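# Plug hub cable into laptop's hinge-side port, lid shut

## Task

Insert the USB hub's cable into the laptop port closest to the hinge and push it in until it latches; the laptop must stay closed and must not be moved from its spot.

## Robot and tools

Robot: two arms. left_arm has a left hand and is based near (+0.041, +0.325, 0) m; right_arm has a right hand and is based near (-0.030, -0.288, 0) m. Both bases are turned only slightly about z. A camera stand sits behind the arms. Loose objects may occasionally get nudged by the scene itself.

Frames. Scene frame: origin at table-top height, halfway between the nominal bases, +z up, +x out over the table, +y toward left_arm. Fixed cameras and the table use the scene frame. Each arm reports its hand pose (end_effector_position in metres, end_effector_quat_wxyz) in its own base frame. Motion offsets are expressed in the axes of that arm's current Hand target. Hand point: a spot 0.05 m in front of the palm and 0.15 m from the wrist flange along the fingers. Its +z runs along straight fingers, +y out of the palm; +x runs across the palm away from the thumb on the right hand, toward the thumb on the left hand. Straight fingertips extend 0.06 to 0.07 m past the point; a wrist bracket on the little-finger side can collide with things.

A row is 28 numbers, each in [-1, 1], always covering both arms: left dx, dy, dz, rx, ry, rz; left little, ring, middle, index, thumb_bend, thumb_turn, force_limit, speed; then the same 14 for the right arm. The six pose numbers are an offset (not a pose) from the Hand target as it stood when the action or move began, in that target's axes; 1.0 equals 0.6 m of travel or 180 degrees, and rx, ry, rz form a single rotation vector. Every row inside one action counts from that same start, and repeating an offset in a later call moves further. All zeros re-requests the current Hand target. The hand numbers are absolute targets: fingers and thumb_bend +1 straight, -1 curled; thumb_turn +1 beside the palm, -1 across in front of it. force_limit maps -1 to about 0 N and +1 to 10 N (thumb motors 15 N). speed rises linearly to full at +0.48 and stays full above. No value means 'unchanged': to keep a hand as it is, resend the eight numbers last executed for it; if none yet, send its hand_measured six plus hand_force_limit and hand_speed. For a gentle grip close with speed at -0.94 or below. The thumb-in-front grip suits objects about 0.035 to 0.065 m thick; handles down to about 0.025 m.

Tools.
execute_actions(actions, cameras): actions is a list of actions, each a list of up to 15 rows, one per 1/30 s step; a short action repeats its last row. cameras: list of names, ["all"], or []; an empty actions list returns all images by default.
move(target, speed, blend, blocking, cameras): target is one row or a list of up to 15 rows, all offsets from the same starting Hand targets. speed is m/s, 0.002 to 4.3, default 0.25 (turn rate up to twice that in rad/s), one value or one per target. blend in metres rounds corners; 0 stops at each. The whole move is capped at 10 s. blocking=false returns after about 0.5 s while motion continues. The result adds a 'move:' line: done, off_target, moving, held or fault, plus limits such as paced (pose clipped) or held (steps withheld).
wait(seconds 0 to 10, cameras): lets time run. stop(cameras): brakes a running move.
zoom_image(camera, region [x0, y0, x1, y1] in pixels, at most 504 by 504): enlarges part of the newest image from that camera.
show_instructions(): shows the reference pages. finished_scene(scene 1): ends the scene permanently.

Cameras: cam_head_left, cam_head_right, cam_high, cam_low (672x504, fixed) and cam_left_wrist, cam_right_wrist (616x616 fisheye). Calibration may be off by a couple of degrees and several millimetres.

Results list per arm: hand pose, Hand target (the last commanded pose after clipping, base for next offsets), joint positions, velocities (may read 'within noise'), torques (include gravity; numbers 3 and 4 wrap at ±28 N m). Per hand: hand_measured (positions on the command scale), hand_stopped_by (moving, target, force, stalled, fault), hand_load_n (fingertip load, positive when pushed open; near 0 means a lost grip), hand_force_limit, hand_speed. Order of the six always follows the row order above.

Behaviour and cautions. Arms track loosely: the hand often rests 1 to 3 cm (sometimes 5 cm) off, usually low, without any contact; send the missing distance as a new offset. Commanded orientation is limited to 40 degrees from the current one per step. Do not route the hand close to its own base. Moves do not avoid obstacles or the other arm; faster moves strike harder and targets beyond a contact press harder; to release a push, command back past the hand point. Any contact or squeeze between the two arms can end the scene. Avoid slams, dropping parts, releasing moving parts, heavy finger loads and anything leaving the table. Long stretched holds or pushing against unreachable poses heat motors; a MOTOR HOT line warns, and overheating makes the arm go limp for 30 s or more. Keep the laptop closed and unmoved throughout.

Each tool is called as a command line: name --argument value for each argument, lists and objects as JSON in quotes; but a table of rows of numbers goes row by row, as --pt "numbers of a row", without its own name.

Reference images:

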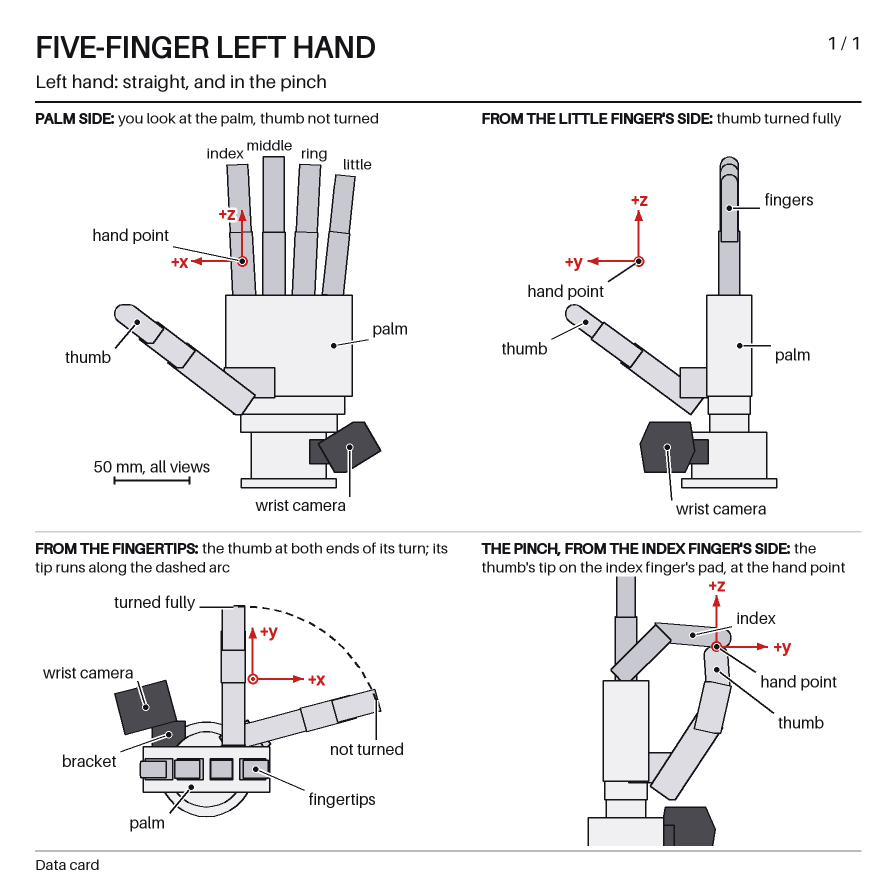

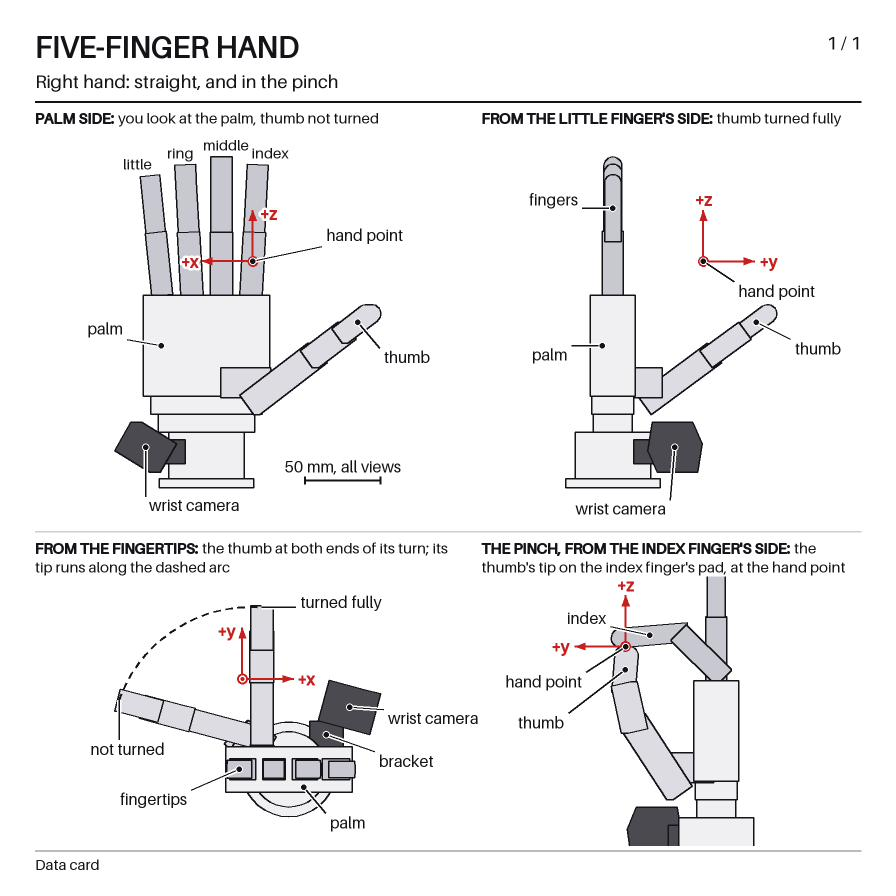

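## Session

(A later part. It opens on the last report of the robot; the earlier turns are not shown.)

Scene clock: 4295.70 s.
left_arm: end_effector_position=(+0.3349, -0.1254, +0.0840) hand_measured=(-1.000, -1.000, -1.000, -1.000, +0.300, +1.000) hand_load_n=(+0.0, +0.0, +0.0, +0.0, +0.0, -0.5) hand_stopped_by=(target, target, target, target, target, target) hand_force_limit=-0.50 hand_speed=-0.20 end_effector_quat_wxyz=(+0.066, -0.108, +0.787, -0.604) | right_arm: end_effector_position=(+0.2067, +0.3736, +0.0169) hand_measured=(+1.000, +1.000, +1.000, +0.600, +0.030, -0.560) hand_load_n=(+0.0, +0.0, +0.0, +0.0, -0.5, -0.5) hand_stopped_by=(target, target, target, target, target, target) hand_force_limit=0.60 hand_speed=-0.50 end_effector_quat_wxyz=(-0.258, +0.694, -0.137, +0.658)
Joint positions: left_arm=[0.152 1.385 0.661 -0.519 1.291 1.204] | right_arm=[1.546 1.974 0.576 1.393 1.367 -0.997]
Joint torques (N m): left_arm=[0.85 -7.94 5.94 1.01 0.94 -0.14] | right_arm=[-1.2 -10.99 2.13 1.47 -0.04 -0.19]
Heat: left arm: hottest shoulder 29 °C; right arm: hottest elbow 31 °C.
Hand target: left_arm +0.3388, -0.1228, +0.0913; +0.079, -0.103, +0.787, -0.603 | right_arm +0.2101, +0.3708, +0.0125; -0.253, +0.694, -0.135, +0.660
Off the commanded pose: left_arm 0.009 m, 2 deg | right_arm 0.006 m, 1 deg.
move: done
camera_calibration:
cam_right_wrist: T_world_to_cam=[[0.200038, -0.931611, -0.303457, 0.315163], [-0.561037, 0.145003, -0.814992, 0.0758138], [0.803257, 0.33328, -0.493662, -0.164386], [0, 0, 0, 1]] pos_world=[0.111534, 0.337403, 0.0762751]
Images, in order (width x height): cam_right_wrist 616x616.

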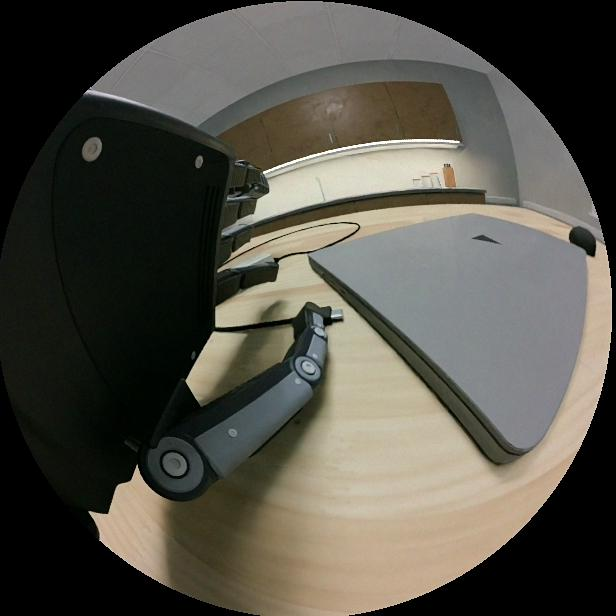

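move --target '[0,0,0,0,0,0,-1,-1,-1,-1,0.3,1,-0.5,-0.2, -0.0042,0.0027,0.0,0,0,0,1,1,1,0.6,0.03,-0.56,0.6,-0.5]' --speed 0.05 --cameras '["cam_right_wrist", "cam_left_wrist"]'

zoom_image --camera "cam_left_wrist" --region '[250, 360, 350, 460]'

Scene clock: 4309.23 s.
left_arm: end_effector_position=(+0.3349, -0.1254, +0.0840) hand_measured=(-1.000, -1.000, -1.000, -1.000, +0.300, +1.000) hand_load_n=(+0.0, +0.0, +0.0, +0.0, +0.0, -0.5) hand_stopped_by=(target, target, target, target, target, target) hand_force_limit=-0.50 hand_speed=-0.20 end_effector_quat_wxyz=(+0.066, -0.108, +0.787, -0.604) | right_arm: end_effector_position=(+0.2068, +0.3735, +0.0164) hand_measured=(+1.000, +1.000, +1.000, +0.600, +0.030, -0.560) hand_load_n=(+0.0, +0.0, +0.0, +0.0, -1.0, -1.5) hand_stopped_by=(target, target, target, target, target, target) hand_force_limit=0.60 hand_speed=-0.50 end_effector_quat_wxyz=(-0.260, +0.693, -0.138, +0.658)
Joint positions: left_arm=[0.152 1.385 0.661 -0.519 1.291 1.204] | right_arm=[1.546 1.978 0.576 1.406 1.367 -1.002]
Joint torques (N m): left_arm=[0.67 -7.94 5.91 0.92 0.95 -0.15] | right_arm=[-1.14 -10.34 2.25 1.35 -0.02 -0.16]
Heat: left arm: hottest shoulder 29 °C; right arm: hottest elbow 31 °C.
Hand target: left_arm +0.3388, -0.1228, +0.0913; +0.079, -0.103, +0.787, -0.603 | right_arm +0.2101, +0.3707, +0.0095; -0.253, +0.694, -0.135, +0.660
Off the commanded pose: left_arm 0.009 m, 2 deg | right_arm 0.008 m, 1 deg.
move: done
camera_calibration:
cam_left_wrist: T_world_to_cam=[[-0.109501, -0.307221, 0.945317, -0.081491], [-0.951784, 0.306587, -0.0106114, 0.360605], [-0.286562, -0.900899, -0.325979, 0.12633], [0, 0, 0, 1]] pos_world=[0.370496, -0.0217818, 0.122042]
cam_right_wrist: T_world_to_cam=[[0.200314, -0.930547, -0.306523, 0.314502], [-0.560252, 0.147865, -0.815017, 0.0742266], [0.803736, 0.334989, -0.491722, -0.165408], [0, 0, 0, 1]] pos_world=[0.111531, 0.337094, 0.0755632]
Images, in order (width x height): cam_left_wrist 616x616, cam_right_wrist 616x616.

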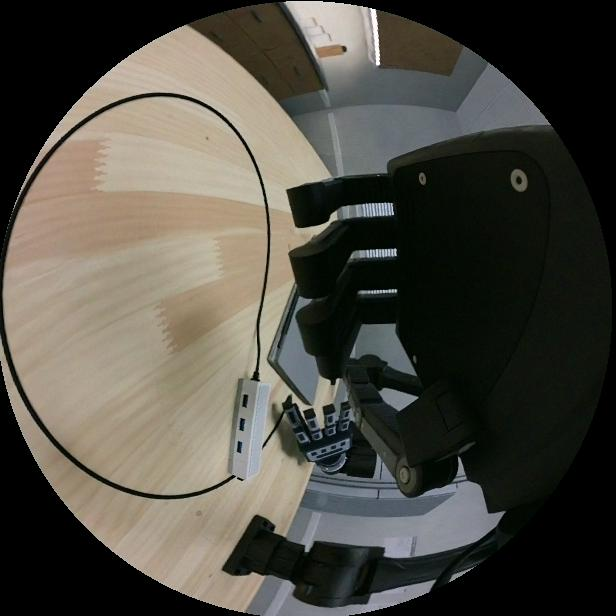

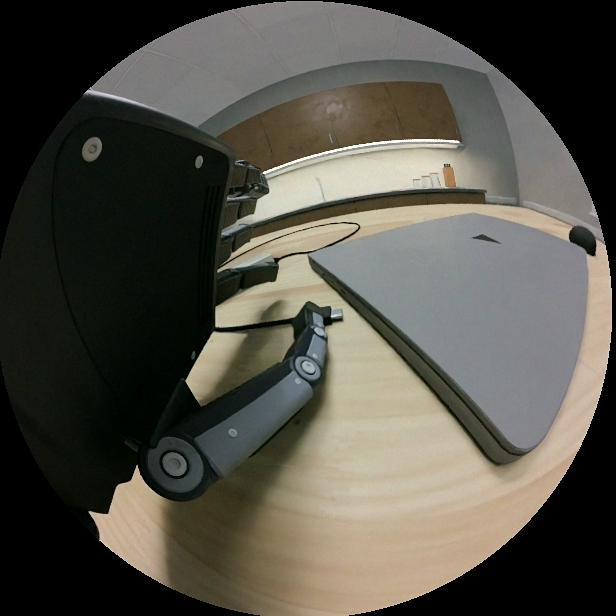

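Scaled by 5.040 from the camera's 616x616 image, which has a finer 880x880 frame.

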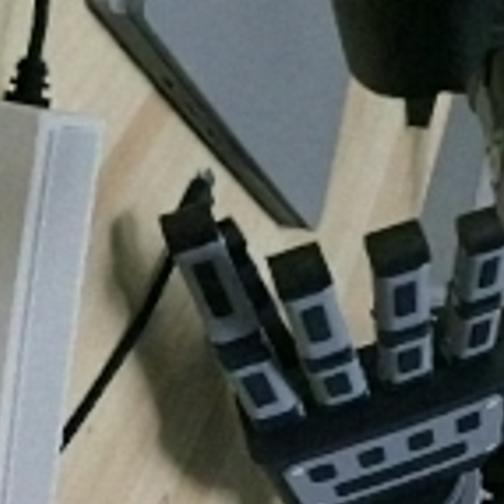

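move --target '[0,0,0,0,0,0,-1,-1,-1,-1,0.3,1,-0.5,-0.2, 0.0042,-0.0027,0.0060,0,0,0,1,1,1,0.6,0.03,-0.56,0.6,-0.5]' --speed 0.05 --cameras '["cam_right_wrist"]'

zoom_image --camera "cam_right_wrist" --region '[280, 260, 360, 340]'

Scene clock: 4320.07 s.
left_arm: end_effector_position=(+0.3349, -0.1254, +0.0840) hand_measured=(-1.000, -1.000, -1.000, -1.000, +0.300, +1.000) hand_load_n=(+0.0, +0.0, +0.0, -0.5, +0.0, +0.0) hand_stopped_by=(target, target, target, target, target, target) hand_force_limit=-0.50 hand_speed=-0.20 end_effector_quat_wxyz=(+0.066, -0.108, +0.787, -0.604) | right_arm: end_effector_position=(+0.2099, +0.3735, +0.0165) hand_measured=(+1.000, +1.000, +1.000, +0.600, +0.030, -0.560) hand_load_n=(+0.0, +0.0, +0.0, +0.0, -1.0, -1.5) hand_stopped_by=(target, target, target, target, target, target) hand_force_limit=0.60 hand_speed=-0.50 end_effector_quat_wxyz=(-0.260, +0.693, -0.137, +0.658)
Joint positions: left_arm=[0.152 1.385 0.661 -0.519 1.291 1.204] | right_arm=[1.538 1.978 0.576 1.406 1.358 -1.003]
Joint torques (N m): left_arm=[0.73 -8.12 5.9 0.95 0.94 -0.14] | right_arm=[-1.2 -11.4 2.35 1.05 -0.03 -0.17]
Heat: left arm: hottest shoulder 29 °C; right arm: hottest elbow 31 °C.
Hand target: left_arm +0.3388, -0.1228, +0.0913; +0.079, -0.103, +0.787, -0.603 | right_arm +0.2136, +0.3714, +0.0125; -0.253, +0.694, -0.135, +0.660
Off the commanded pose: left_arm 0.009 m, 2 deg | right_arm 0.006 m, 1 deg.
move: done
camera_calibration:
cam_right_wrist: T_world_to_cam=[[0.201127, -0.930723, -0.305454, 0.313796], [-0.560112, 0.146552, -0.815351, 0.0764978], [0.803631, 0.335078, -0.491834, -0.16786], [0, 0, 0, 1]] pos_world=[0.114632, 0.337093, 0.0756638]
Images, in order (width x height): cam_right_wrist 616x616.

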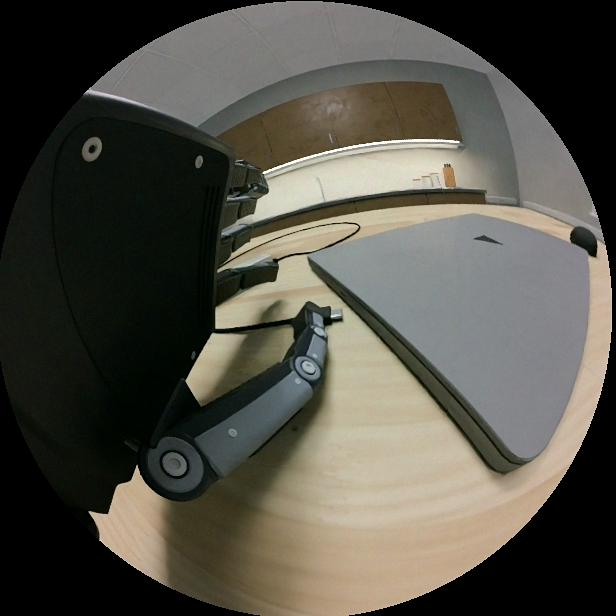

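Scaled by 6.300 from the camera's 616x616 image, which has a finer 880x880 frame.

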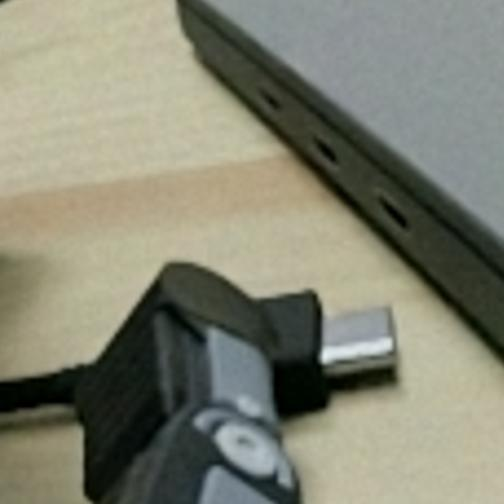

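move --target '[0,0,0,0,0,0,-1,-1,-1,-1,0.3,1,-0.5,-0.2, 0,0,0,0,0,0,1,1,1,0.15,0.03,-0.56,0.6,-0.6]' --speed 0.05

wait --seconds 1.0 --cameras '["cam_right_wrist", "cam_left_wrist"]'

zoom_image --camera "cam_right_wrist" --region '[280, 260, 360, 340]'

Scene clock: 4327.37 s.
left_arm: end_effector_position=(+0.3349, -0.1254, +0.0840) hand_measured=(-1.000, -1.000, -1.000, -1.000, +0.300, +1.000) hand_load_n=(+0.5, +0.0, +0.0, +0.0, +0.0, +0.0) hand_stopped_by=(target, target, target, target, target, target) hand_force_limit=-0.50 hand_speed=-0.20 end_effector_quat_wxyz=(+0.066, -0.108, +0.787, -0.604) | right_arm: end_effector_position=(+0.2099, +0.3735, +0.0165) hand_measured=(+1.000, +1.000, +1.000, +0.150, +0.030, -0.560) hand_load_n=(+0.0, +0.0, +0.0, +0.0, -1.0, -1.0) hand_stopped_by=(target, target, target, target, target, target) hand_force_limit=0.60 hand_speed=-0.60 end_effector_quat_wxyz=(-0.259, +0.693, -0.137, +0.658)
Joint positions: left_arm=[0.152 1.385 0.661 -0.519 1.291 1.204] | right_arm=[1.538 1.978 0.576 1.406 1.358 -1.004]
Joint torques (N m): left_arm=[0.73 -8 5.94 0.95 0.93 -0.14] | right_arm=[-1.2 -11.34 2.32 1.06 -0.03 -0.14]
Heat: left arm: hottest shoulder 29 °C; right arm: hottest elbow 31 °C.
Hand target: left_arm +0.3388, -0.1228, +0.0913; +0.079, -0.103, +0.787, -0.603 | right_arm +0.2136, +0.3713, +0.0125; -0.253, +0.694, -0.135, +0.660
Off the commanded pose: left_arm 0.009 m, 2 deg | right_arm 0.006 m, 1 deg.
move: done

Scene clock: 4328.37 s.
left_arm: end_effector_position=(+0.3349, -0.1254, +0.0840) hand_measured=(-1.000, -1.000, -1.000, -1.000, +0.300, +1.000) hand_load_n=(+0.0, +0.0, +0.5, +0.0, +0.0, -0.5) hand_stopped_by=(target, target, target, target, target, target) hand_force_limit=-0.50 hand_speed=-0.20 end_effector_quat_wxyz=(+0.066, -0.108, +0.787, -0.604) | right_arm: end_effector_position=(+0.2099, +0.3735, +0.0165) hand_measured=(+1.000, +1.000, +1.000, +0.150, +0.030, -0.560) hand_load_n=(+0.0, +0.0, +0.0, +0.0, -1.0, -1.0) hand_stopped_by=(target, target, target, target, target, target) hand_force_limit=0.60 hand_speed=-0.60 end_effector_quat_wxyz=(-0.259, +0.693, -0.137, +0.658)
Joint positions: left_arm=[0.152 1.385 0.661 -0.519 1.291 1.204] | right_arm=[1.538 1.978 0.576 1.406 1.358 -1.004]
Joint torques (N m): left_arm=[0.73 -8 5.94 0.95 0.94 -0.14] | right_arm=[-1.32 -11.28 2.33 1.06 -0.03 -0.15]
Heat: left arm: hottest shoulder 29 °C; right arm: hottest elbow 31 °C.
Hand target: left_arm +0.3388, -0.1228, +0.0913; +0.079, -0.103, +0.787, -0.603 | right_arm +0.2136, +0.3713, +0.0125; -0.253, +0.694, -0.135, +0.660
Off the commanded pose: left_arm 0.009 m, 2 deg | right_arm 0.006 m, 1 deg.
wait: 1.00 s; at rest by 0.17 s
camera_calibration:
cam_left_wrist: T_world_to_cam=[[-0.109501, -0.307221, 0.945317, -0.081491], [-0.951784, 0.306587, -0.0106114, 0.360605], [-0.286562, -0.900899, -0.325979, 0.12633], [0, 0, 0, 1]] pos_world=[0.370496, -0.0217818, 0.122042]
cam_right_wrist: T_world_to_cam=[[0.201196, -0.931095, -0.304273, 0.313828], [-0.559922, 0.145559, -0.815659, 0.0768341], [0.803746, 0.334477, -0.492054, -0.167654], [0, 0, 0, 1]] pos_world=[0.114631, 0.337096, 0.0756651]
Images, in order (width x height): cam_left_wrist 616x616, cam_right_wrist 616x616.

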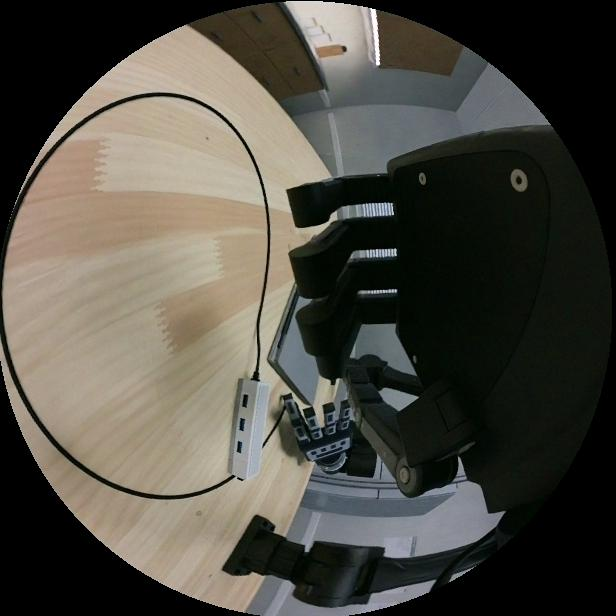

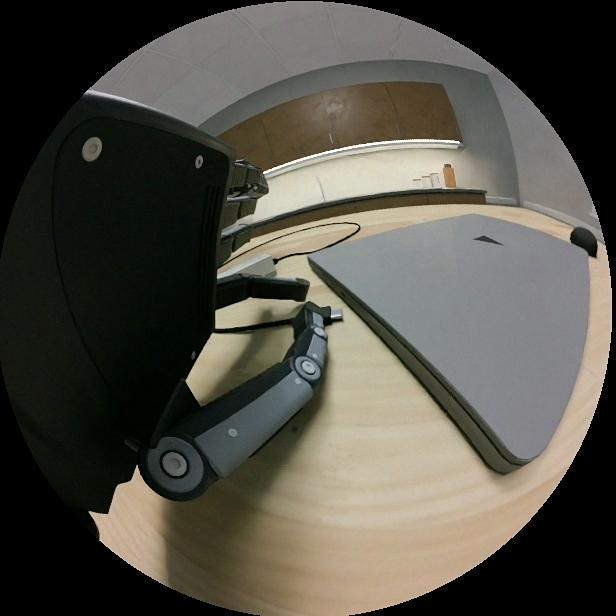

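Scaled by 6.300 from the camera's 616x616 image, which has a finer 880x880 frame.

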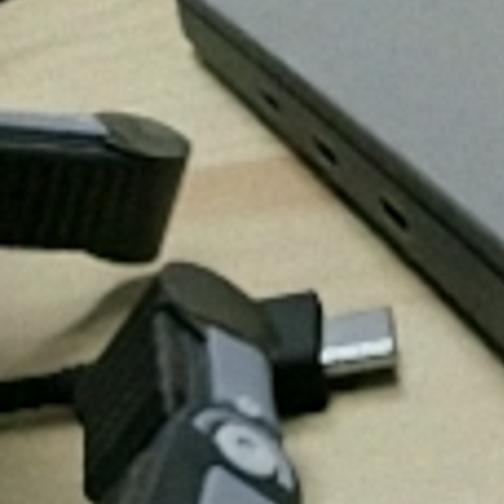

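move --target '[0,0,0,0,0,0,-1,-1,-1,-1,0.3,1,-0.5,-0.2, 0,0,0,0,0,0,1,1,1,-0.35,0.03,-0.56,0.6,-0.92]' --speed 0.05

wait --seconds 2.0 --cameras '["cam_right_wrist", "cam_left_wrist"]'

zoom_image --camera "cam_right_wrist" --region '[280, 260, 360, 340]'

Scene clock: 4337.67 s.
left_arm: end_effector_position=(+0.3349, -0.1254, +0.0840) hand_measured=(-1.000, -1.000, -1.000, -1.000, +0.300, +1.000) hand_load_n=(+0.0, +0.0, +0.0, +0.0, +0.0, +0.0) hand_stopped_by=(target, target, target, target, target, target) hand_force_limit=-0.50 hand_speed=-0.20 end_effector_quat_wxyz=(+0.066, -0.108, +0.787, -0.604) | right_arm: end_effector_position=(+0.2102, +0.3736, +0.0165) hand_measured=(+1.000, +1.000, +1.000, -0.094, +0.030, -0.560) hand_load_n=(+0.0, +0.0, +0.0, +7.5, +0.5, -1.5) hand_stopped_by=(target, target, target, force, target, target) hand_force_limit=0.60 hand_speed=-0.92 end_effector_quat_wxyz=(-0.259, +0.694, -0.136, +0.658)
Joint positions: left_arm=[0.152 1.385 0.661 -0.519 1.291 1.204] | right_arm=[1.537 1.978 0.576 1.406 1.356 -1.005]
Joint torques (N m): left_arm=[0.73 -8.12 5.91 0.99 0.94 -0.14] | right_arm=[-1.14 -11.34 2.33 1.06 0.02 -0.14]
Heat: left arm: hottest shoulder 29 °C; right arm: hottest elbow 31 °C.
Hand target: left_arm +0.3388, -0.1228, +0.0913; +0.079, -0.103, +0.787, -0.603 | right_arm +0.2135, +0.3715, +0.0125; -0.253, +0.694, -0.135, +0.660
Off the commanded pose: left_arm 0.009 m, 2 deg | right_arm 0.006 m, 1 deg.
move: done

Scene clock: 4339.67 s.
left_arm: end_effector_position=(+0.3349, -0.1254, +0.0840) hand_measured=(-1.000, -1.000, -1.000, -1.000, +0.300, +1.000) hand_load_n=(+0.0, +0.0, +0.0, +0.0, +0.0, +0.0) hand_stopped_by=(target, target, target, target, target, target) hand_force_limit=-0.50 hand_speed=-0.20 end_effector_quat_wxyz=(+0.066, -0.108, +0.787, -0.604) | right_arm: end_effector_position=(+0.2102, +0.3736, +0.0165) hand_measured=(+1.000, +1.000, +1.000, -0.094, +0.030, -0.560) hand_load_n=(+0.0, +0.0, +0.0, +7.5, +0.5, -1.0) hand_stopped_by=(target, target, target, force, target, target) hand_force_limit=0.60 hand_speed=-0.92 end_effector_quat_wxyz=(-0.259, +0.694, -0.136, +0.658)
Joint positions: left_arm=[0.152 1.385 0.661 -0.519 1.291 1.204] | right_arm=[1.537 1.978 0.576 1.406 1.356 -1.005]
Joint torques (N m): left_arm=[0.73 -8.06 5.91 0.96 0.93 -0.15] | right_arm=[-1.08 -11.28 2.32 1.05 0.01 -0.14]
Heat: left arm: hottest shoulder 29 °C; right arm: hottest elbow 31 °C.
Hand target: left_arm +0.3388, -0.1228, +0.0913; +0.079, -0.103, +0.787, -0.603 | right_arm +0.2135, +0.3715, +0.0125; -0.253, +0.694, -0.135, +0.660
Off the commanded pose: left_arm 0.009 m, 2 deg | right_arm 0.006 m, 1 deg.
wait: 2.00 s; at rest by 0.17 s
camera_calibration:
cam_left_wrist: T_world_to_cam=[[-0.109501, -0.307221, 0.945317, -0.081491], [-0.951784, 0.306587, -0.0106114, 0.360605], [-0.286562, -0.900899, -0.325979, 0.12633], [0, 0, 0, 1]] pos_world=[0.370496, -0.0217818, 0.122042]
cam_right_wrist: T_world_to_cam=[[0.201955, -0.93102, -0.303999, 0.313755], [-0.559945, 0.144902, -0.81576, 0.0773022], [0.803539, 0.334969, -0.492057, -0.168021], [0, 0, 0, 1]] pos_world=[0.114933, 0.337193, 0.0757651]
Images, in order (width x height): cam_left_wrist 616x616, cam_right_wrist 616x616.

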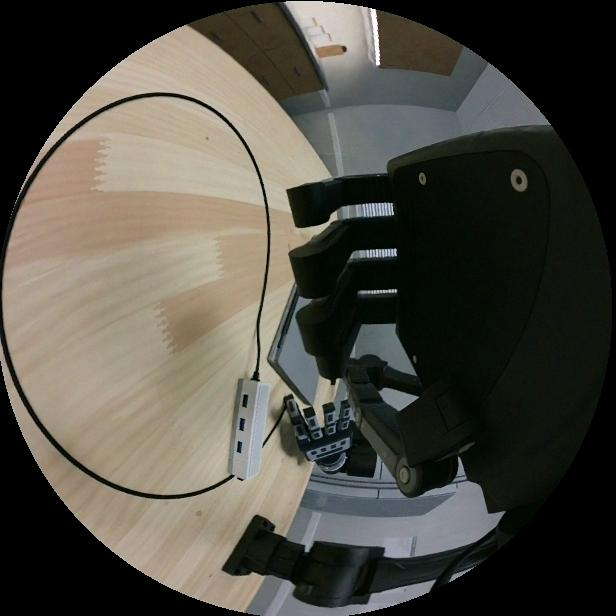

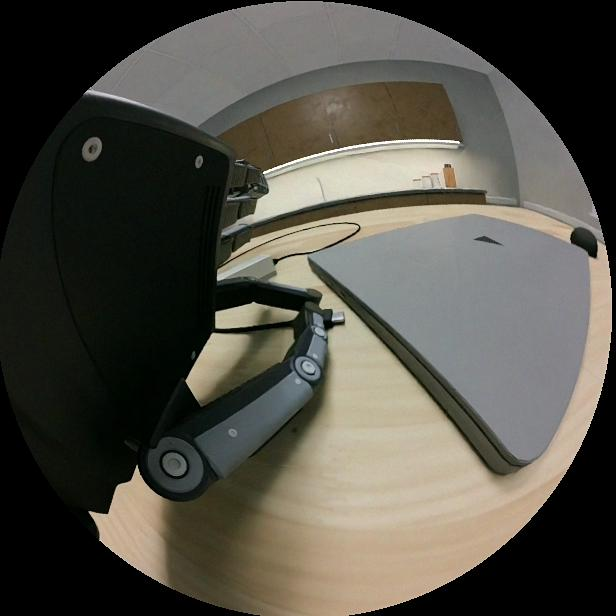

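Scaled by 6.300 from the camera's 616x616 image, which has a finer 880x880 frame.

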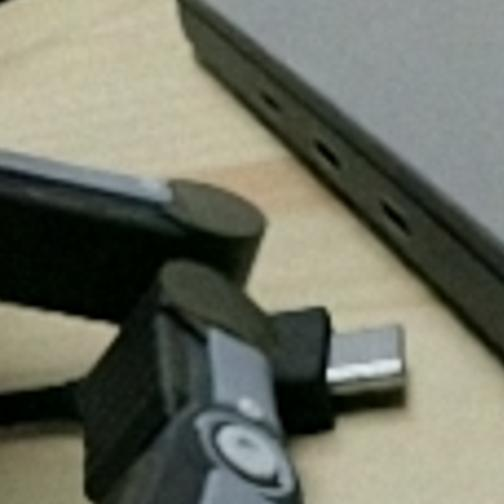

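zoom_image --camera "cam_right_wrist" --region '[305, 290, 355, 340]'

zoom_image --camera "cam_left_wrist" --region '[260, 370, 340, 450]'

Scaled by 10.080 from the camera's 616x616 image, which has a finer 880x880 frame.

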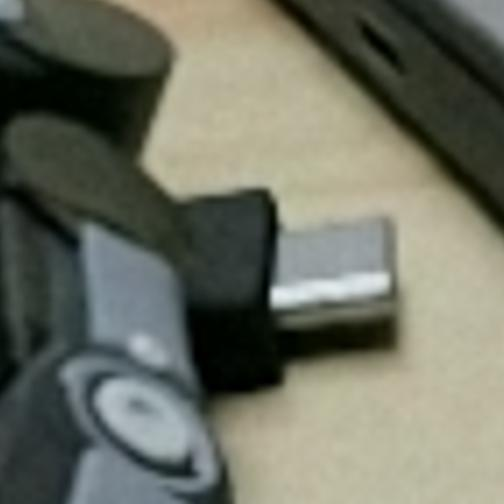

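Scaled by 6.300 from the camera's 616x616 image, which has a finer 880x880 frame.

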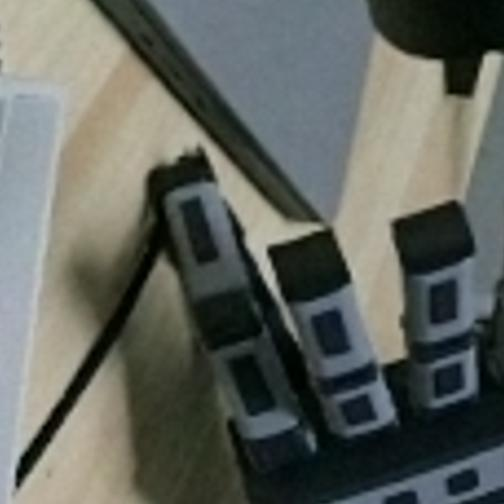

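move --target '[0,0,0,0,0,0,-1,-1,-1,-1,0.3,1,-0.5,-0.2, 0.0106,-0.0144,0.0012,0,0,0,1,1,1,-0.35,0.03,-0.56,0.6,-0.92]' --speed 0.03 --cameras '["cam_right_wrist"]'

zoom_image --camera "cam_right_wrist" --region '[280, 260, 360, 340]'

Scene clock: 4352.27 s.
left_arm: end_effector_position=(+0.3349, -0.1254, +0.0840) hand_measured=(-1.000, -1.000, -1.000, -1.000, +0.300, +1.000) hand_load_n=(+0.0, +0.0, +0.0, +0.0, +0.0, -0.5) hand_stopped_by=(target, target, target, target, target, target) hand_force_limit=-0.50 hand_speed=-0.20 end_effector_quat_wxyz=(+0.066, -0.108, +0.787, -0.604) | right_arm: end_effector_position=(+0.2102, +0.3733, +0.0166) hand_measured=(+1.000, +1.000, +1.000, -0.094, +0.030, -0.560) hand_load_n=(+0.0, +0.0, +0.0, +7.5, +0.5, -0.5) hand_stopped_by=(target, target, target, force, target, target) hand_force_limit=0.60 hand_speed=-0.92 end_effector_quat_wxyz=(-0.255, +0.695, -0.131, +0.659)
Joint positions: left_arm=[0.152 1.385 0.661 -0.519 1.291 1.204] | right_arm=[1.537 1.976 0.576 1.395 1.354 -1.009]
Joint torques (N m): left_arm=[0.73 -8.06 5.94 0.99 0.94 -0.14] | right_arm=[-1.2 -13.8 2.89 0.38 0.11 -0.16]
Heat: left arm: hottest shoulder 29 °C; right arm: hottest elbow 31 °C.
Hand target: left_arm +0.3388, -0.1228, +0.0913; +0.079, -0.103, +0.787, -0.603 | right_arm +0.2135, +0.3754, +0.0224; -0.253, +0.694, -0.135, +0.660
Off the commanded pose: left_arm 0.009 m, 2 deg | right_arm 0.007 m, 1 deg.
move: done
camera_calibration:
cam_right_wrist: T_world_to_cam=[[0.203812, -0.934484, -0.291891, 0.314198], [-0.559839, 0.133343, -0.817802, 0.0817026], [0.803144, 0.33009, -0.495984, -0.166013], [0, 0, 0, 1]] pos_world=[0.115035, 0.337518, 0.0761885]
Images, in order (width x height): cam_right_wrist 616x616.

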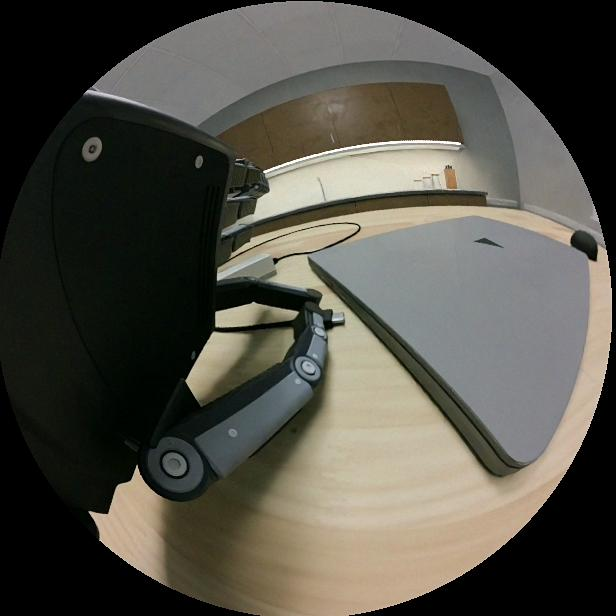

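Scaled by 6.300 from the camera's 616x616 image, which has a finer 880x880 frame.

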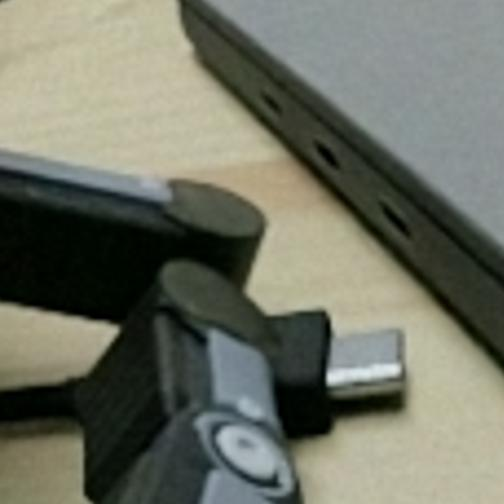

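move --target '[0,0,0,0,0,0,-1,-1,-1,-1,0.3,1,-0.5,-0.2, 0.0095,-0.0126,0.0010,0,0,0,1,1,1,-0.35,0.03,-0.56,0.6,-0.92]' --speed 0.03

move --target '[0,0,0,0,0,0,-1,-1,-1,-1,0.3,1,-0.5,-0.2, 0.0057,-0.0050,0.0005,0,0,0,1,1,1,-0.35,0.03,-0.56,0.6,-0.92]' --speed 0.03 --cameras '["cam_right_wrist", "cam_left_wrist"]'

zoom_image --camera "cam_right_wrist" --region '[280, 260, 360, 340]'

zoom_image --camera "cam_left_wrist" --region '[260, 370, 340, 450]'

Scene clock: 4360.50 s.
left_arm: end_effector_position=(+0.3349, -0.1254, +0.0840) hand_measured=(-1.000, -1.000, -1.000, -1.000, +0.300, +1.000) hand_load_n=(+0.0, +0.0, +0.0, +0.0, +0.0, +0.0) hand_stopped_by=(target, target, target, target, target, target) hand_force_limit=-0.50 hand_speed=-0.20 end_effector_quat_wxyz=(+0.066, -0.108, +0.787, -0.604) | right_arm: end_effector_position=(+0.2102, +0.3729, +0.0197) hand_measured=(+1.000, +1.000, +1.000, -0.094, +0.030, -0.560) hand_load_n=(+0.0, +0.0, +0.0, +7.0, +2.0, +0.5) hand_stopped_by=(target, target, target, force, target, target) hand_force_limit=0.60 hand_speed=-0.92 end_effector_quat_wxyz=(-0.247, +0.698, -0.124, +0.660)
Joint positions: left_arm=[0.152 1.385 0.661 -0.519 1.291 1.204] | right_arm=[1.537 1.958 0.576 1.354 1.354 -1.01]
Joint torques (N m): left_arm=[0.73 -8 5.93 0.95 0.93 -0.15] | right_arm=[-1.03 -14.74 3.48 0.57 0.15 -0.15]
Heat: left arm: hottest shoulder 29 °C; right arm: hottest elbow 31 °C.
Hand target: left_arm +0.3388, -0.1228, +0.0913; +0.079, -0.103, +0.787, -0.603 | right_arm +0.2136, +0.3789, +0.0313; -0.253, +0.694, -0.135, +0.660
Off the commanded pose: left_arm 0.009 m, 2 deg | right_arm 0.013 m, 1 deg.
move: off_target (right_arm)

Scene clock: 4361.47 s.
left_arm: end_effector_position=(+0.3349, -0.1254, +0.0840) hand_measured=(-1.000, -1.000, -1.000, -1.000, +0.300, +1.000) hand_load_n=(+0.0, +0.0, +0.0, +0.0, +0.0, +0.0) hand_stopped_by=(target, target, target, target, target, target) hand_force_limit=-0.50 hand_speed=-0.20 end_effector_quat_wxyz=(+0.066, -0.108, +0.787, -0.604) | right_arm: end_effector_position=(+0.2103, +0.3736, +0.0240) hand_measured=(+1.000, +1.000, +1.000, -0.094, +0.030, -0.560) hand_load_n=(+0.0, +0.0, +0.0, +6.5, +2.0, +0.5) hand_stopped_by=(target, target, target, force, target, target) hand_force_limit=0.60 hand_speed=-0.92 end_effector_quat_wxyz=(-0.247, +0.698, -0.124, +0.660)
Joint positions: left_arm=[0.152 1.385 0.661 -0.519 1.291 1.204] | right_arm=[1.537 1.942 0.576 1.338 1.354 -1.01]
Joint torques (N m): left_arm=[0.73 -7.94 5.91 0.99 0.94 -0.14] | right_arm=[-1.14 -14.68 3.66 0.54 0.13 -0.15]
Heat: left arm: hottest shoulder 29 °C; right arm: hottest elbow 31 °C.
Hand target: left_arm +0.3388, -0.1228, +0.0913; +0.079, -0.103, +0.787, -0.603 | right_arm +0.2137, +0.3796, +0.0357; -0.253, +0.694, -0.135, +0.660
Off the commanded pose: left_arm 0.009 m, 2 deg | right_arm 0.014 m, 2 deg.
move: off_target (right_arm)
camera_calibration:
cam_left_wrist: T_world_to_cam=[[-0.109501, -0.307221, 0.945317, -0.081491], [-0.951784, 0.306587, -0.0106114, 0.360605], [-0.286562, -0.900899, -0.325979, 0.12633], [0, 0, 0, 1]] pos_world=[0.370496, -0.0217818, 0.122042]
cam_right_wrist: T_world_to_cam=[[0.203721, -0.941322, -0.269092, 0.318595], [-0.560447, 0.113236, -0.820413, 0.095422], [0.802744, 0.317947, -0.504492, -0.157538], [0, 0, 0, 1]] pos_world=[0.115037, 0.339184, 0.0845399]
Images, in order (width x height): cam_left_wrist 616x616, cam_right_wrist 616x616.

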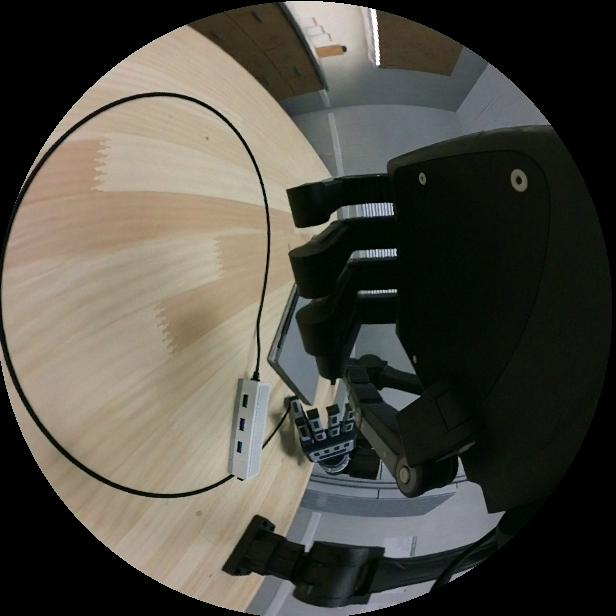

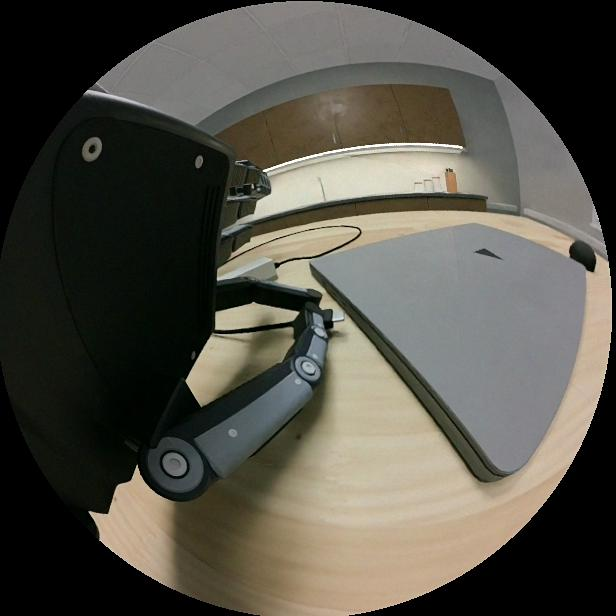

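Scaled by 6.300 from the camera's 616x616 image, which has a finer 880x880 frame.

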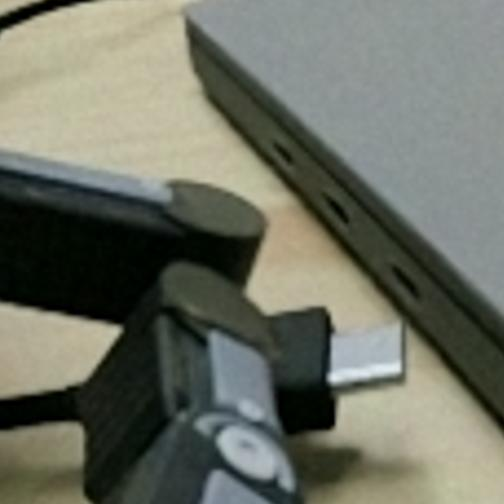

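Scaled by 6.300 from the camera's 616x616 image, which has a finer 880x880 frame.

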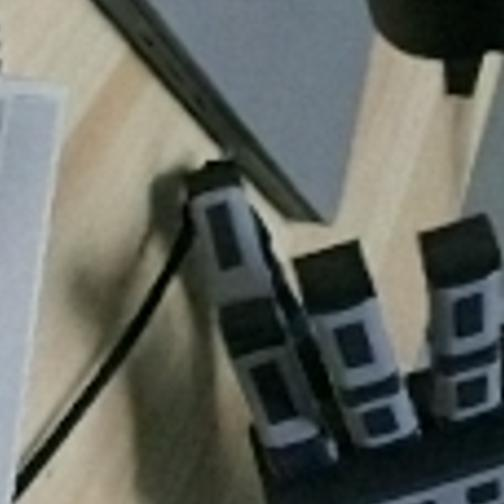

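move --target '[0,0,0,0,0,0,-1,-1,-1,-1,0.3,1,-0.5,-0.2, 0.0057,-0.0050,0.0005,0,0,0,1,1,1,-0.30,0.03,-0.56,0.9,-0.92]' --speed 0.03

wait --seconds 1.0 --cameras '["cam_right_wrist", "cam_left_wrist"]'

zoom_image --camera "cam_right_wrist" --region '[280, 260, 360, 340]'

Scene clock: 4366.40 s.
left_arm: end_effector_position=(+0.3349, -0.1254, +0.0840) hand_measured=(-1.000, -1.000, -1.000, -1.000, +0.300, +1.000) hand_load_n=(+0.0, +0.0, +0.0, +0.0, +0.0, +0.0) hand_stopped_by=(target, target, target, target, target, target) hand_force_limit=-0.50 hand_speed=-0.20 end_effector_quat_wxyz=(+0.066, -0.108, +0.787, -0.604) | right_arm: end_effector_position=(+0.2103, +0.3742, +0.0284) hand_measured=(+1.000, +1.000, +1.000, -0.234, +0.030, -0.560) hand_load_n=(+0.0, +0.0, +0.0, +11.0, +1.5, +0.0) hand_stopped_by=(target, target, target, force, target, target) hand_force_limit=0.90 hand_speed=-0.92 end_effector_quat_wxyz=(-0.247, +0.699, -0.123, +0.660)
Joint positions: left_arm=[0.152 1.385 0.661 -0.519 1.291 1.204] | right_arm=[1.537 1.926 0.576 1.321 1.354 -1.01]
Joint torques (N m): left_arm=[0.85 -8.06 5.91 0.95 0.95 -0.15] | right_arm=[-1.14 -14.56 3.84 0.64 0.12 -0.14]
Heat: left arm: hottest shoulder 29 °C; right arm: hottest elbow 31 °C.
Hand target: left_arm +0.3388, -0.1228, +0.0913; +0.079, -0.103, +0.787, -0.603 | right_arm +0.2139, +0.3804, +0.0403; -0.253, +0.694, -0.135, +0.660
Off the commanded pose: left_arm 0.009 m, 2 deg | right_arm 0.014 m, 2 deg.
move: off_target (right_arm)

Scene clock: 4367.40 s.
left_arm: end_effector_position=(+0.3349, -0.1254, +0.0840) hand_measured=(-1.000, -1.000, -1.000, -1.000, +0.300, +1.000) hand_load_n=(+0.0, +0.0, +0.0, +0.0, +0.0, +0.0) hand_stopped_by=(target, target, target, target, target, target) hand_force_limit=-0.50 hand_speed=-0.20 end_effector_quat_wxyz=(+0.066, -0.108, +0.787, -0.604) | right_arm: end_effector_position=(+0.2103, +0.3742, +0.0284) hand_measured=(+1.000, +1.000, +1.000, -0.234, +0.030, -0.560) hand_load_n=(+0.0, +0.0, +0.0, +11.0, +1.0, -0.5) hand_stopped_by=(target, target, target, force, target, target) hand_force_limit=0.90 hand_speed=-0.92 end_effector_quat_wxyz=(-0.247, +0.699, -0.123, +0.660)
Joint positions: left_arm=[0.152 1.385 0.661 -0.519 1.291 1.204] | right_arm=[1.537 1.926 0.576 1.32 1.354 -1.01]
Joint torques (N m): left_arm=[0.79 -8 5.9 0.95 0.94 -0.14] | right_arm=[-1.14 -14.56 3.84 0.53 0.13 -0.14]
Heat: left arm: hottest shoulder 29 °C; right arm: hottest elbow 31 °C.
Hand target: left_arm +0.3388, -0.1228, +0.0913; +0.079, -0.103, +0.787, -0.603 | right_arm +0.2139, +0.3804, +0.0403; -0.253, +0.694, -0.135, +0.660
Off the commanded pose: left_arm 0.009 m, 2 deg | right_arm 0.014 m, 2 deg.
wait: 1.00 s; at rest by 0.17 s
camera_calibration:
cam_left_wrist: T_world_to_cam=[[-0.109501, -0.307221, 0.945317, -0.081491], [-0.951784, 0.306587, -0.0106114, 0.360605], [-0.286562, -0.900899, -0.325979, 0.12633], [0, 0, 0, 1]] pos_world=[0.370496, -0.0217818, 0.122042]
cam_right_wrist: T_world_to_cam=[[0.203682, -0.941628, -0.268049, 0.320437], [-0.560418, 0.11236, -0.820553, 0.0993167], [0.802773, 0.317352, -0.50482, -0.155393], [0, 0, 0, 1]] pos_world=[0.115137, 0.339887, 0.0889418]
Images, in order (width x height): cam_left_wrist 616x616, cam_right_wrist 616x616.

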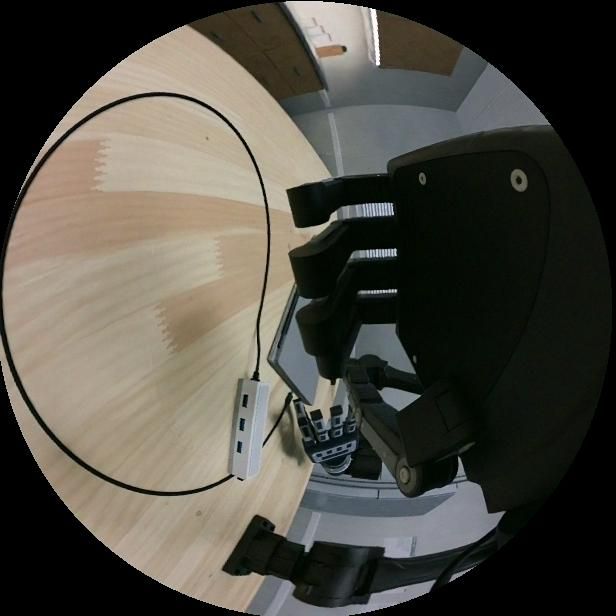

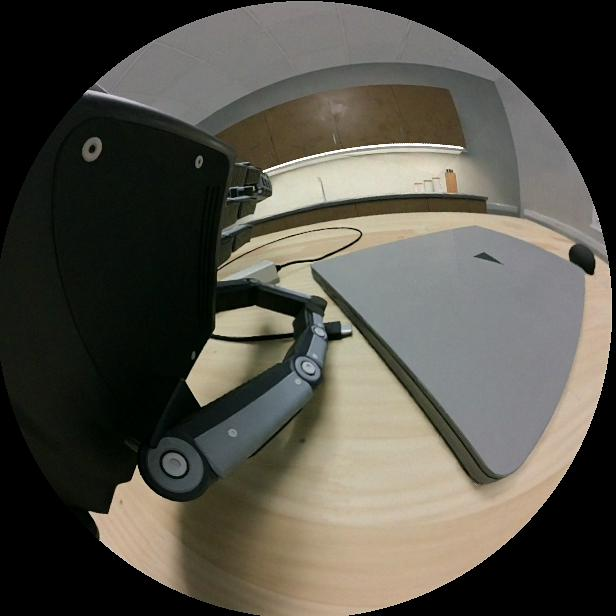

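Scaled by 6.300 from the camera's 616x616 image, which has a finer 880x880 frame.

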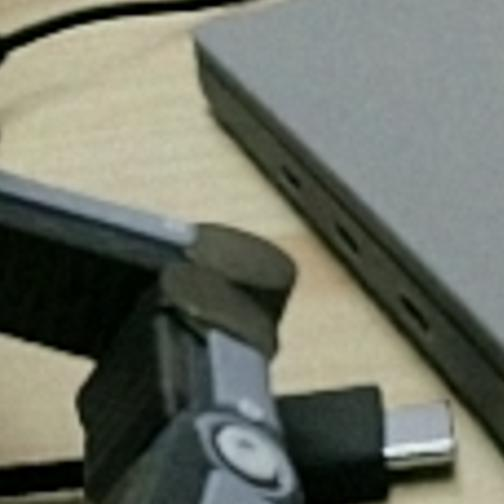

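move --target '[0,0,0,0,0,0,-1,-1,-1,-1,0.3,1,-0.5,-0.2, 0,0,0,0,0,0,1,1,1,0.6,0.03,-0.56,0.6,-0.6]' --speed 0.05

move --pt "0 0 0 0 0 0 -1 -1 -1 -1 0.3 1 -0.5 -0.2 -0.0011 -0.0260 -0.0170 0 0 0 1 1 1 0.6 0.03 -0.56 0.6 -0.6" --pt "0 0 0 0 0 0 -1 -1 -1 -1 0.3 1 -0.5 -0.2 0.0136 -0.0025 -0.0219 0 0 0 1 1 1 0.6 0.03 -0.56 0.6 -0.6" --speed 0.08 --cameras '["cam_right_wrist", "cam_left_wrist"]'

zoom_image --camera "cam_right_wrist" --region '[280, 260, 380, 360]'

zoom_image --camera "cam_left_wrist" --region '[260, 370, 340, 450]'

Scene clock: 4400.20 s.
left_arm: end_effector_position=(+0.3349, -0.1254, +0.0840) hand_measured=(-1.000, -1.000, -1.000, -1.000, +0.300, +1.000) hand_load_n=(+0.0, +0.0, +0.0, +0.0, +0.0, -0.5) hand_stopped_by=(target, target, target, target, target, target) hand_force_limit=-0.50 hand_speed=-0.20 end_effector_quat_wxyz=(+0.066, -0.108, +0.787, -0.604) | right_arm: end_effector_position=(+0.2104, +0.3741, +0.0284) hand_measured=(+1.000, +1.000, +1.000, +0.600, +0.030, -0.560) hand_load_n=(+0.0, +0.0, +0.0, +0.0, +0.0, +0.0) hand_stopped_by=(target, target, target, target, target, target) hand_force_limit=0.60 hand_speed=-0.60 end_effector_quat_wxyz=(-0.246, +0.699, -0.123, +0.660)
Joint positions: left_arm=[0.152 1.385 0.661 -0.519 1.291 1.204] | right_arm=[1.537 1.926 0.576 1.32 1.354 -1.01]
Joint torques (N m): left_arm=[0.85 -8 5.93 0.96 0.93 -0.14] | right_arm=[-1.14 -14.51 3.85 0.54 0.12 -0.14]
Heat: left arm: hottest shoulder 29 °C; right arm: hottest elbow 31 °C.
Hand target: left_arm +0.3388, -0.1228, +0.0913; +0.079, -0.103, +0.787, -0.603 | right_arm +0.2140, +0.3804, +0.0402; -0.253, +0.694, -0.135, +0.660
Off the commanded pose: left_arm 0.009 m, 2 deg | right_arm 0.014 m, 2 deg.
move: off_target (right_arm)

Scene clock: 4401.73 s.
left_arm: end_effector_position=(+0.3349, -0.1254, +0.0840) hand_measured=(-1.000, -1.000, -1.000, -1.000, +0.300, +1.000) hand_load_n=(+0.0, +0.0, +0.0, +0.0, +0.0, +0.0) hand_stopped_by=(target, target, target, target, target, target) hand_force_limit=-0.50 hand_speed=-0.20 end_effector_quat_wxyz=(+0.066, -0.108, +0.787, -0.604) | right_arm: end_effector_position=(+0.2037, +0.3719, +0.0376) hand_measured=(+1.000, +1.000, +1.000, +0.600, +0.030, -0.560) hand_load_n=(+0.0, +0.0, +0.5, -0.5, +0.0, +0.0) hand_stopped_by=(target, target, target, target, target, target) hand_force_limit=0.60 hand_speed=-0.60 end_effector_quat_wxyz=(-0.239, +0.699, -0.124, +0.663)
Joint positions: left_arm=[0.152 1.385 0.661 -0.519 1.291 1.204] | right_arm=[1.555 1.891 0.574 1.278 1.384 -1.01]
Joint torques (N m): left_arm=[0.73 -8.06 5.96 0.94 0.94 -0.15] | right_arm=[0.03 -14.39 2.69 1.24 0.18 -0.09]
Heat: left arm: hottest shoulder 29 °C; right arm: hottest elbow 31 °C.
Hand target: left_arm +0.3388, -0.1228, +0.0913; +0.079, -0.103, +0.787, -0.603 | right_arm +0.2015, +0.3751, +0.0479; -0.253, +0.694, -0.135, +0.660
Off the commanded pose: left_arm 0.009 m, 2 deg | right_arm 0.011 m, 2 deg.
move: off_target (right_arm)
camera_calibration:
cam_left_wrist: T_world_to_cam=[[-0.109501, -0.307221, 0.945317, -0.081491], [-0.951784, 0.306587, -0.0106114, 0.360605], [-0.286562, -0.900899, -0.325979, 0.12633], [0, 0, 0, 1]] pos_world=[0.370496, -0.0217818, 0.122042]
cam_right_wrist: T_world_to_cam=[[0.192047, -0.946541, -0.259187, 0.325989], [-0.558327, 0.111818, -0.822051, 0.103348], [0.807087, 0.302584, -0.507005, -0.140028], [0, 0, 0, 1]] pos_world=[0.108111, 0.339376, 0.0984548]
Images, in order (width x height): cam_left_wrist 616x616, cam_right_wrist 616x616.

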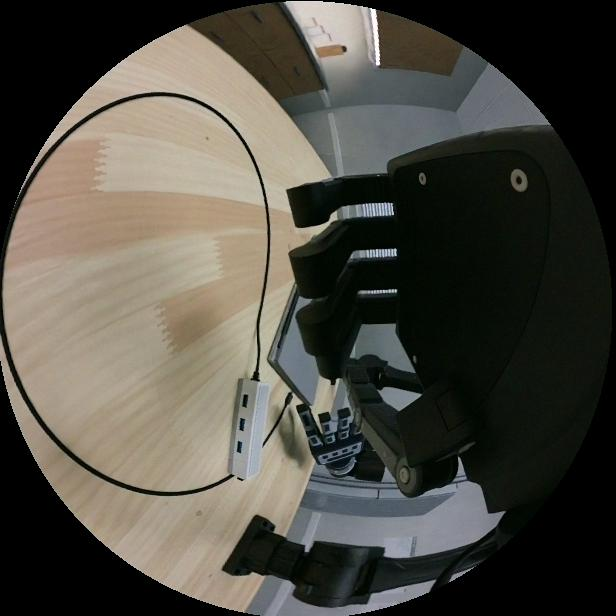

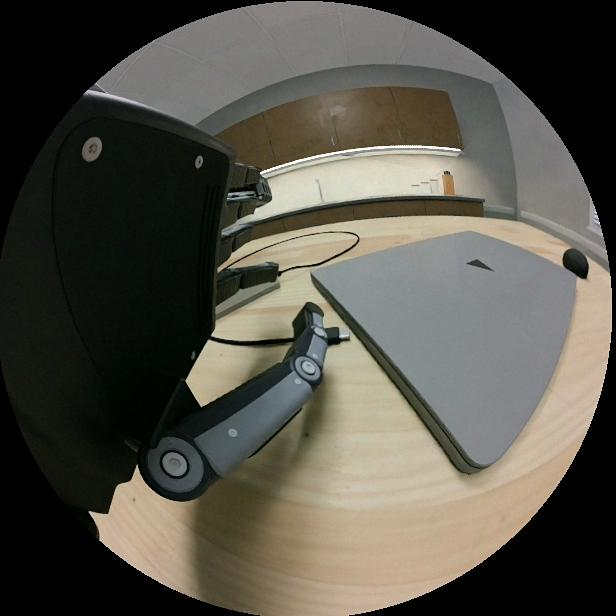

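Scaled by 5.040 from the camera's 616x616 image, which has a finer 880x880 frame.

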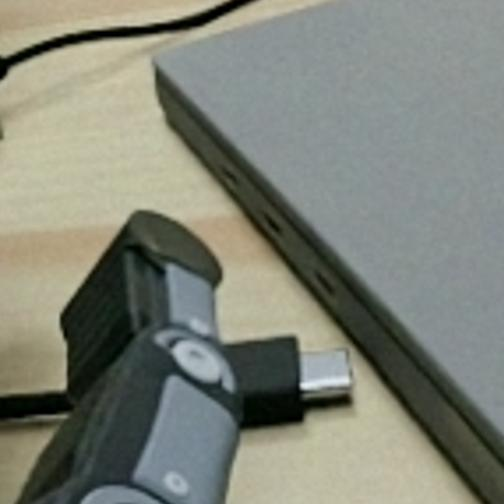

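Scaled by 6.300 from the camera's 616x616 image, which has a finer 880x880 frame.

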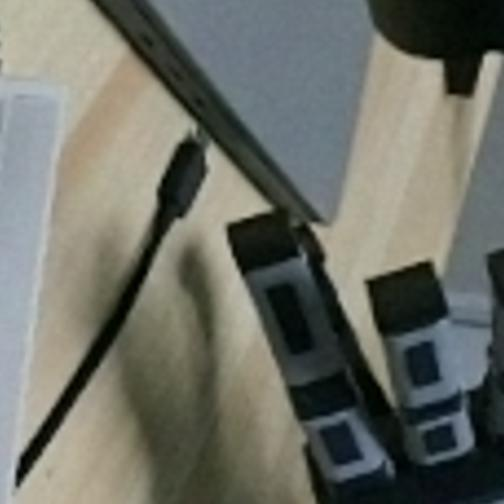

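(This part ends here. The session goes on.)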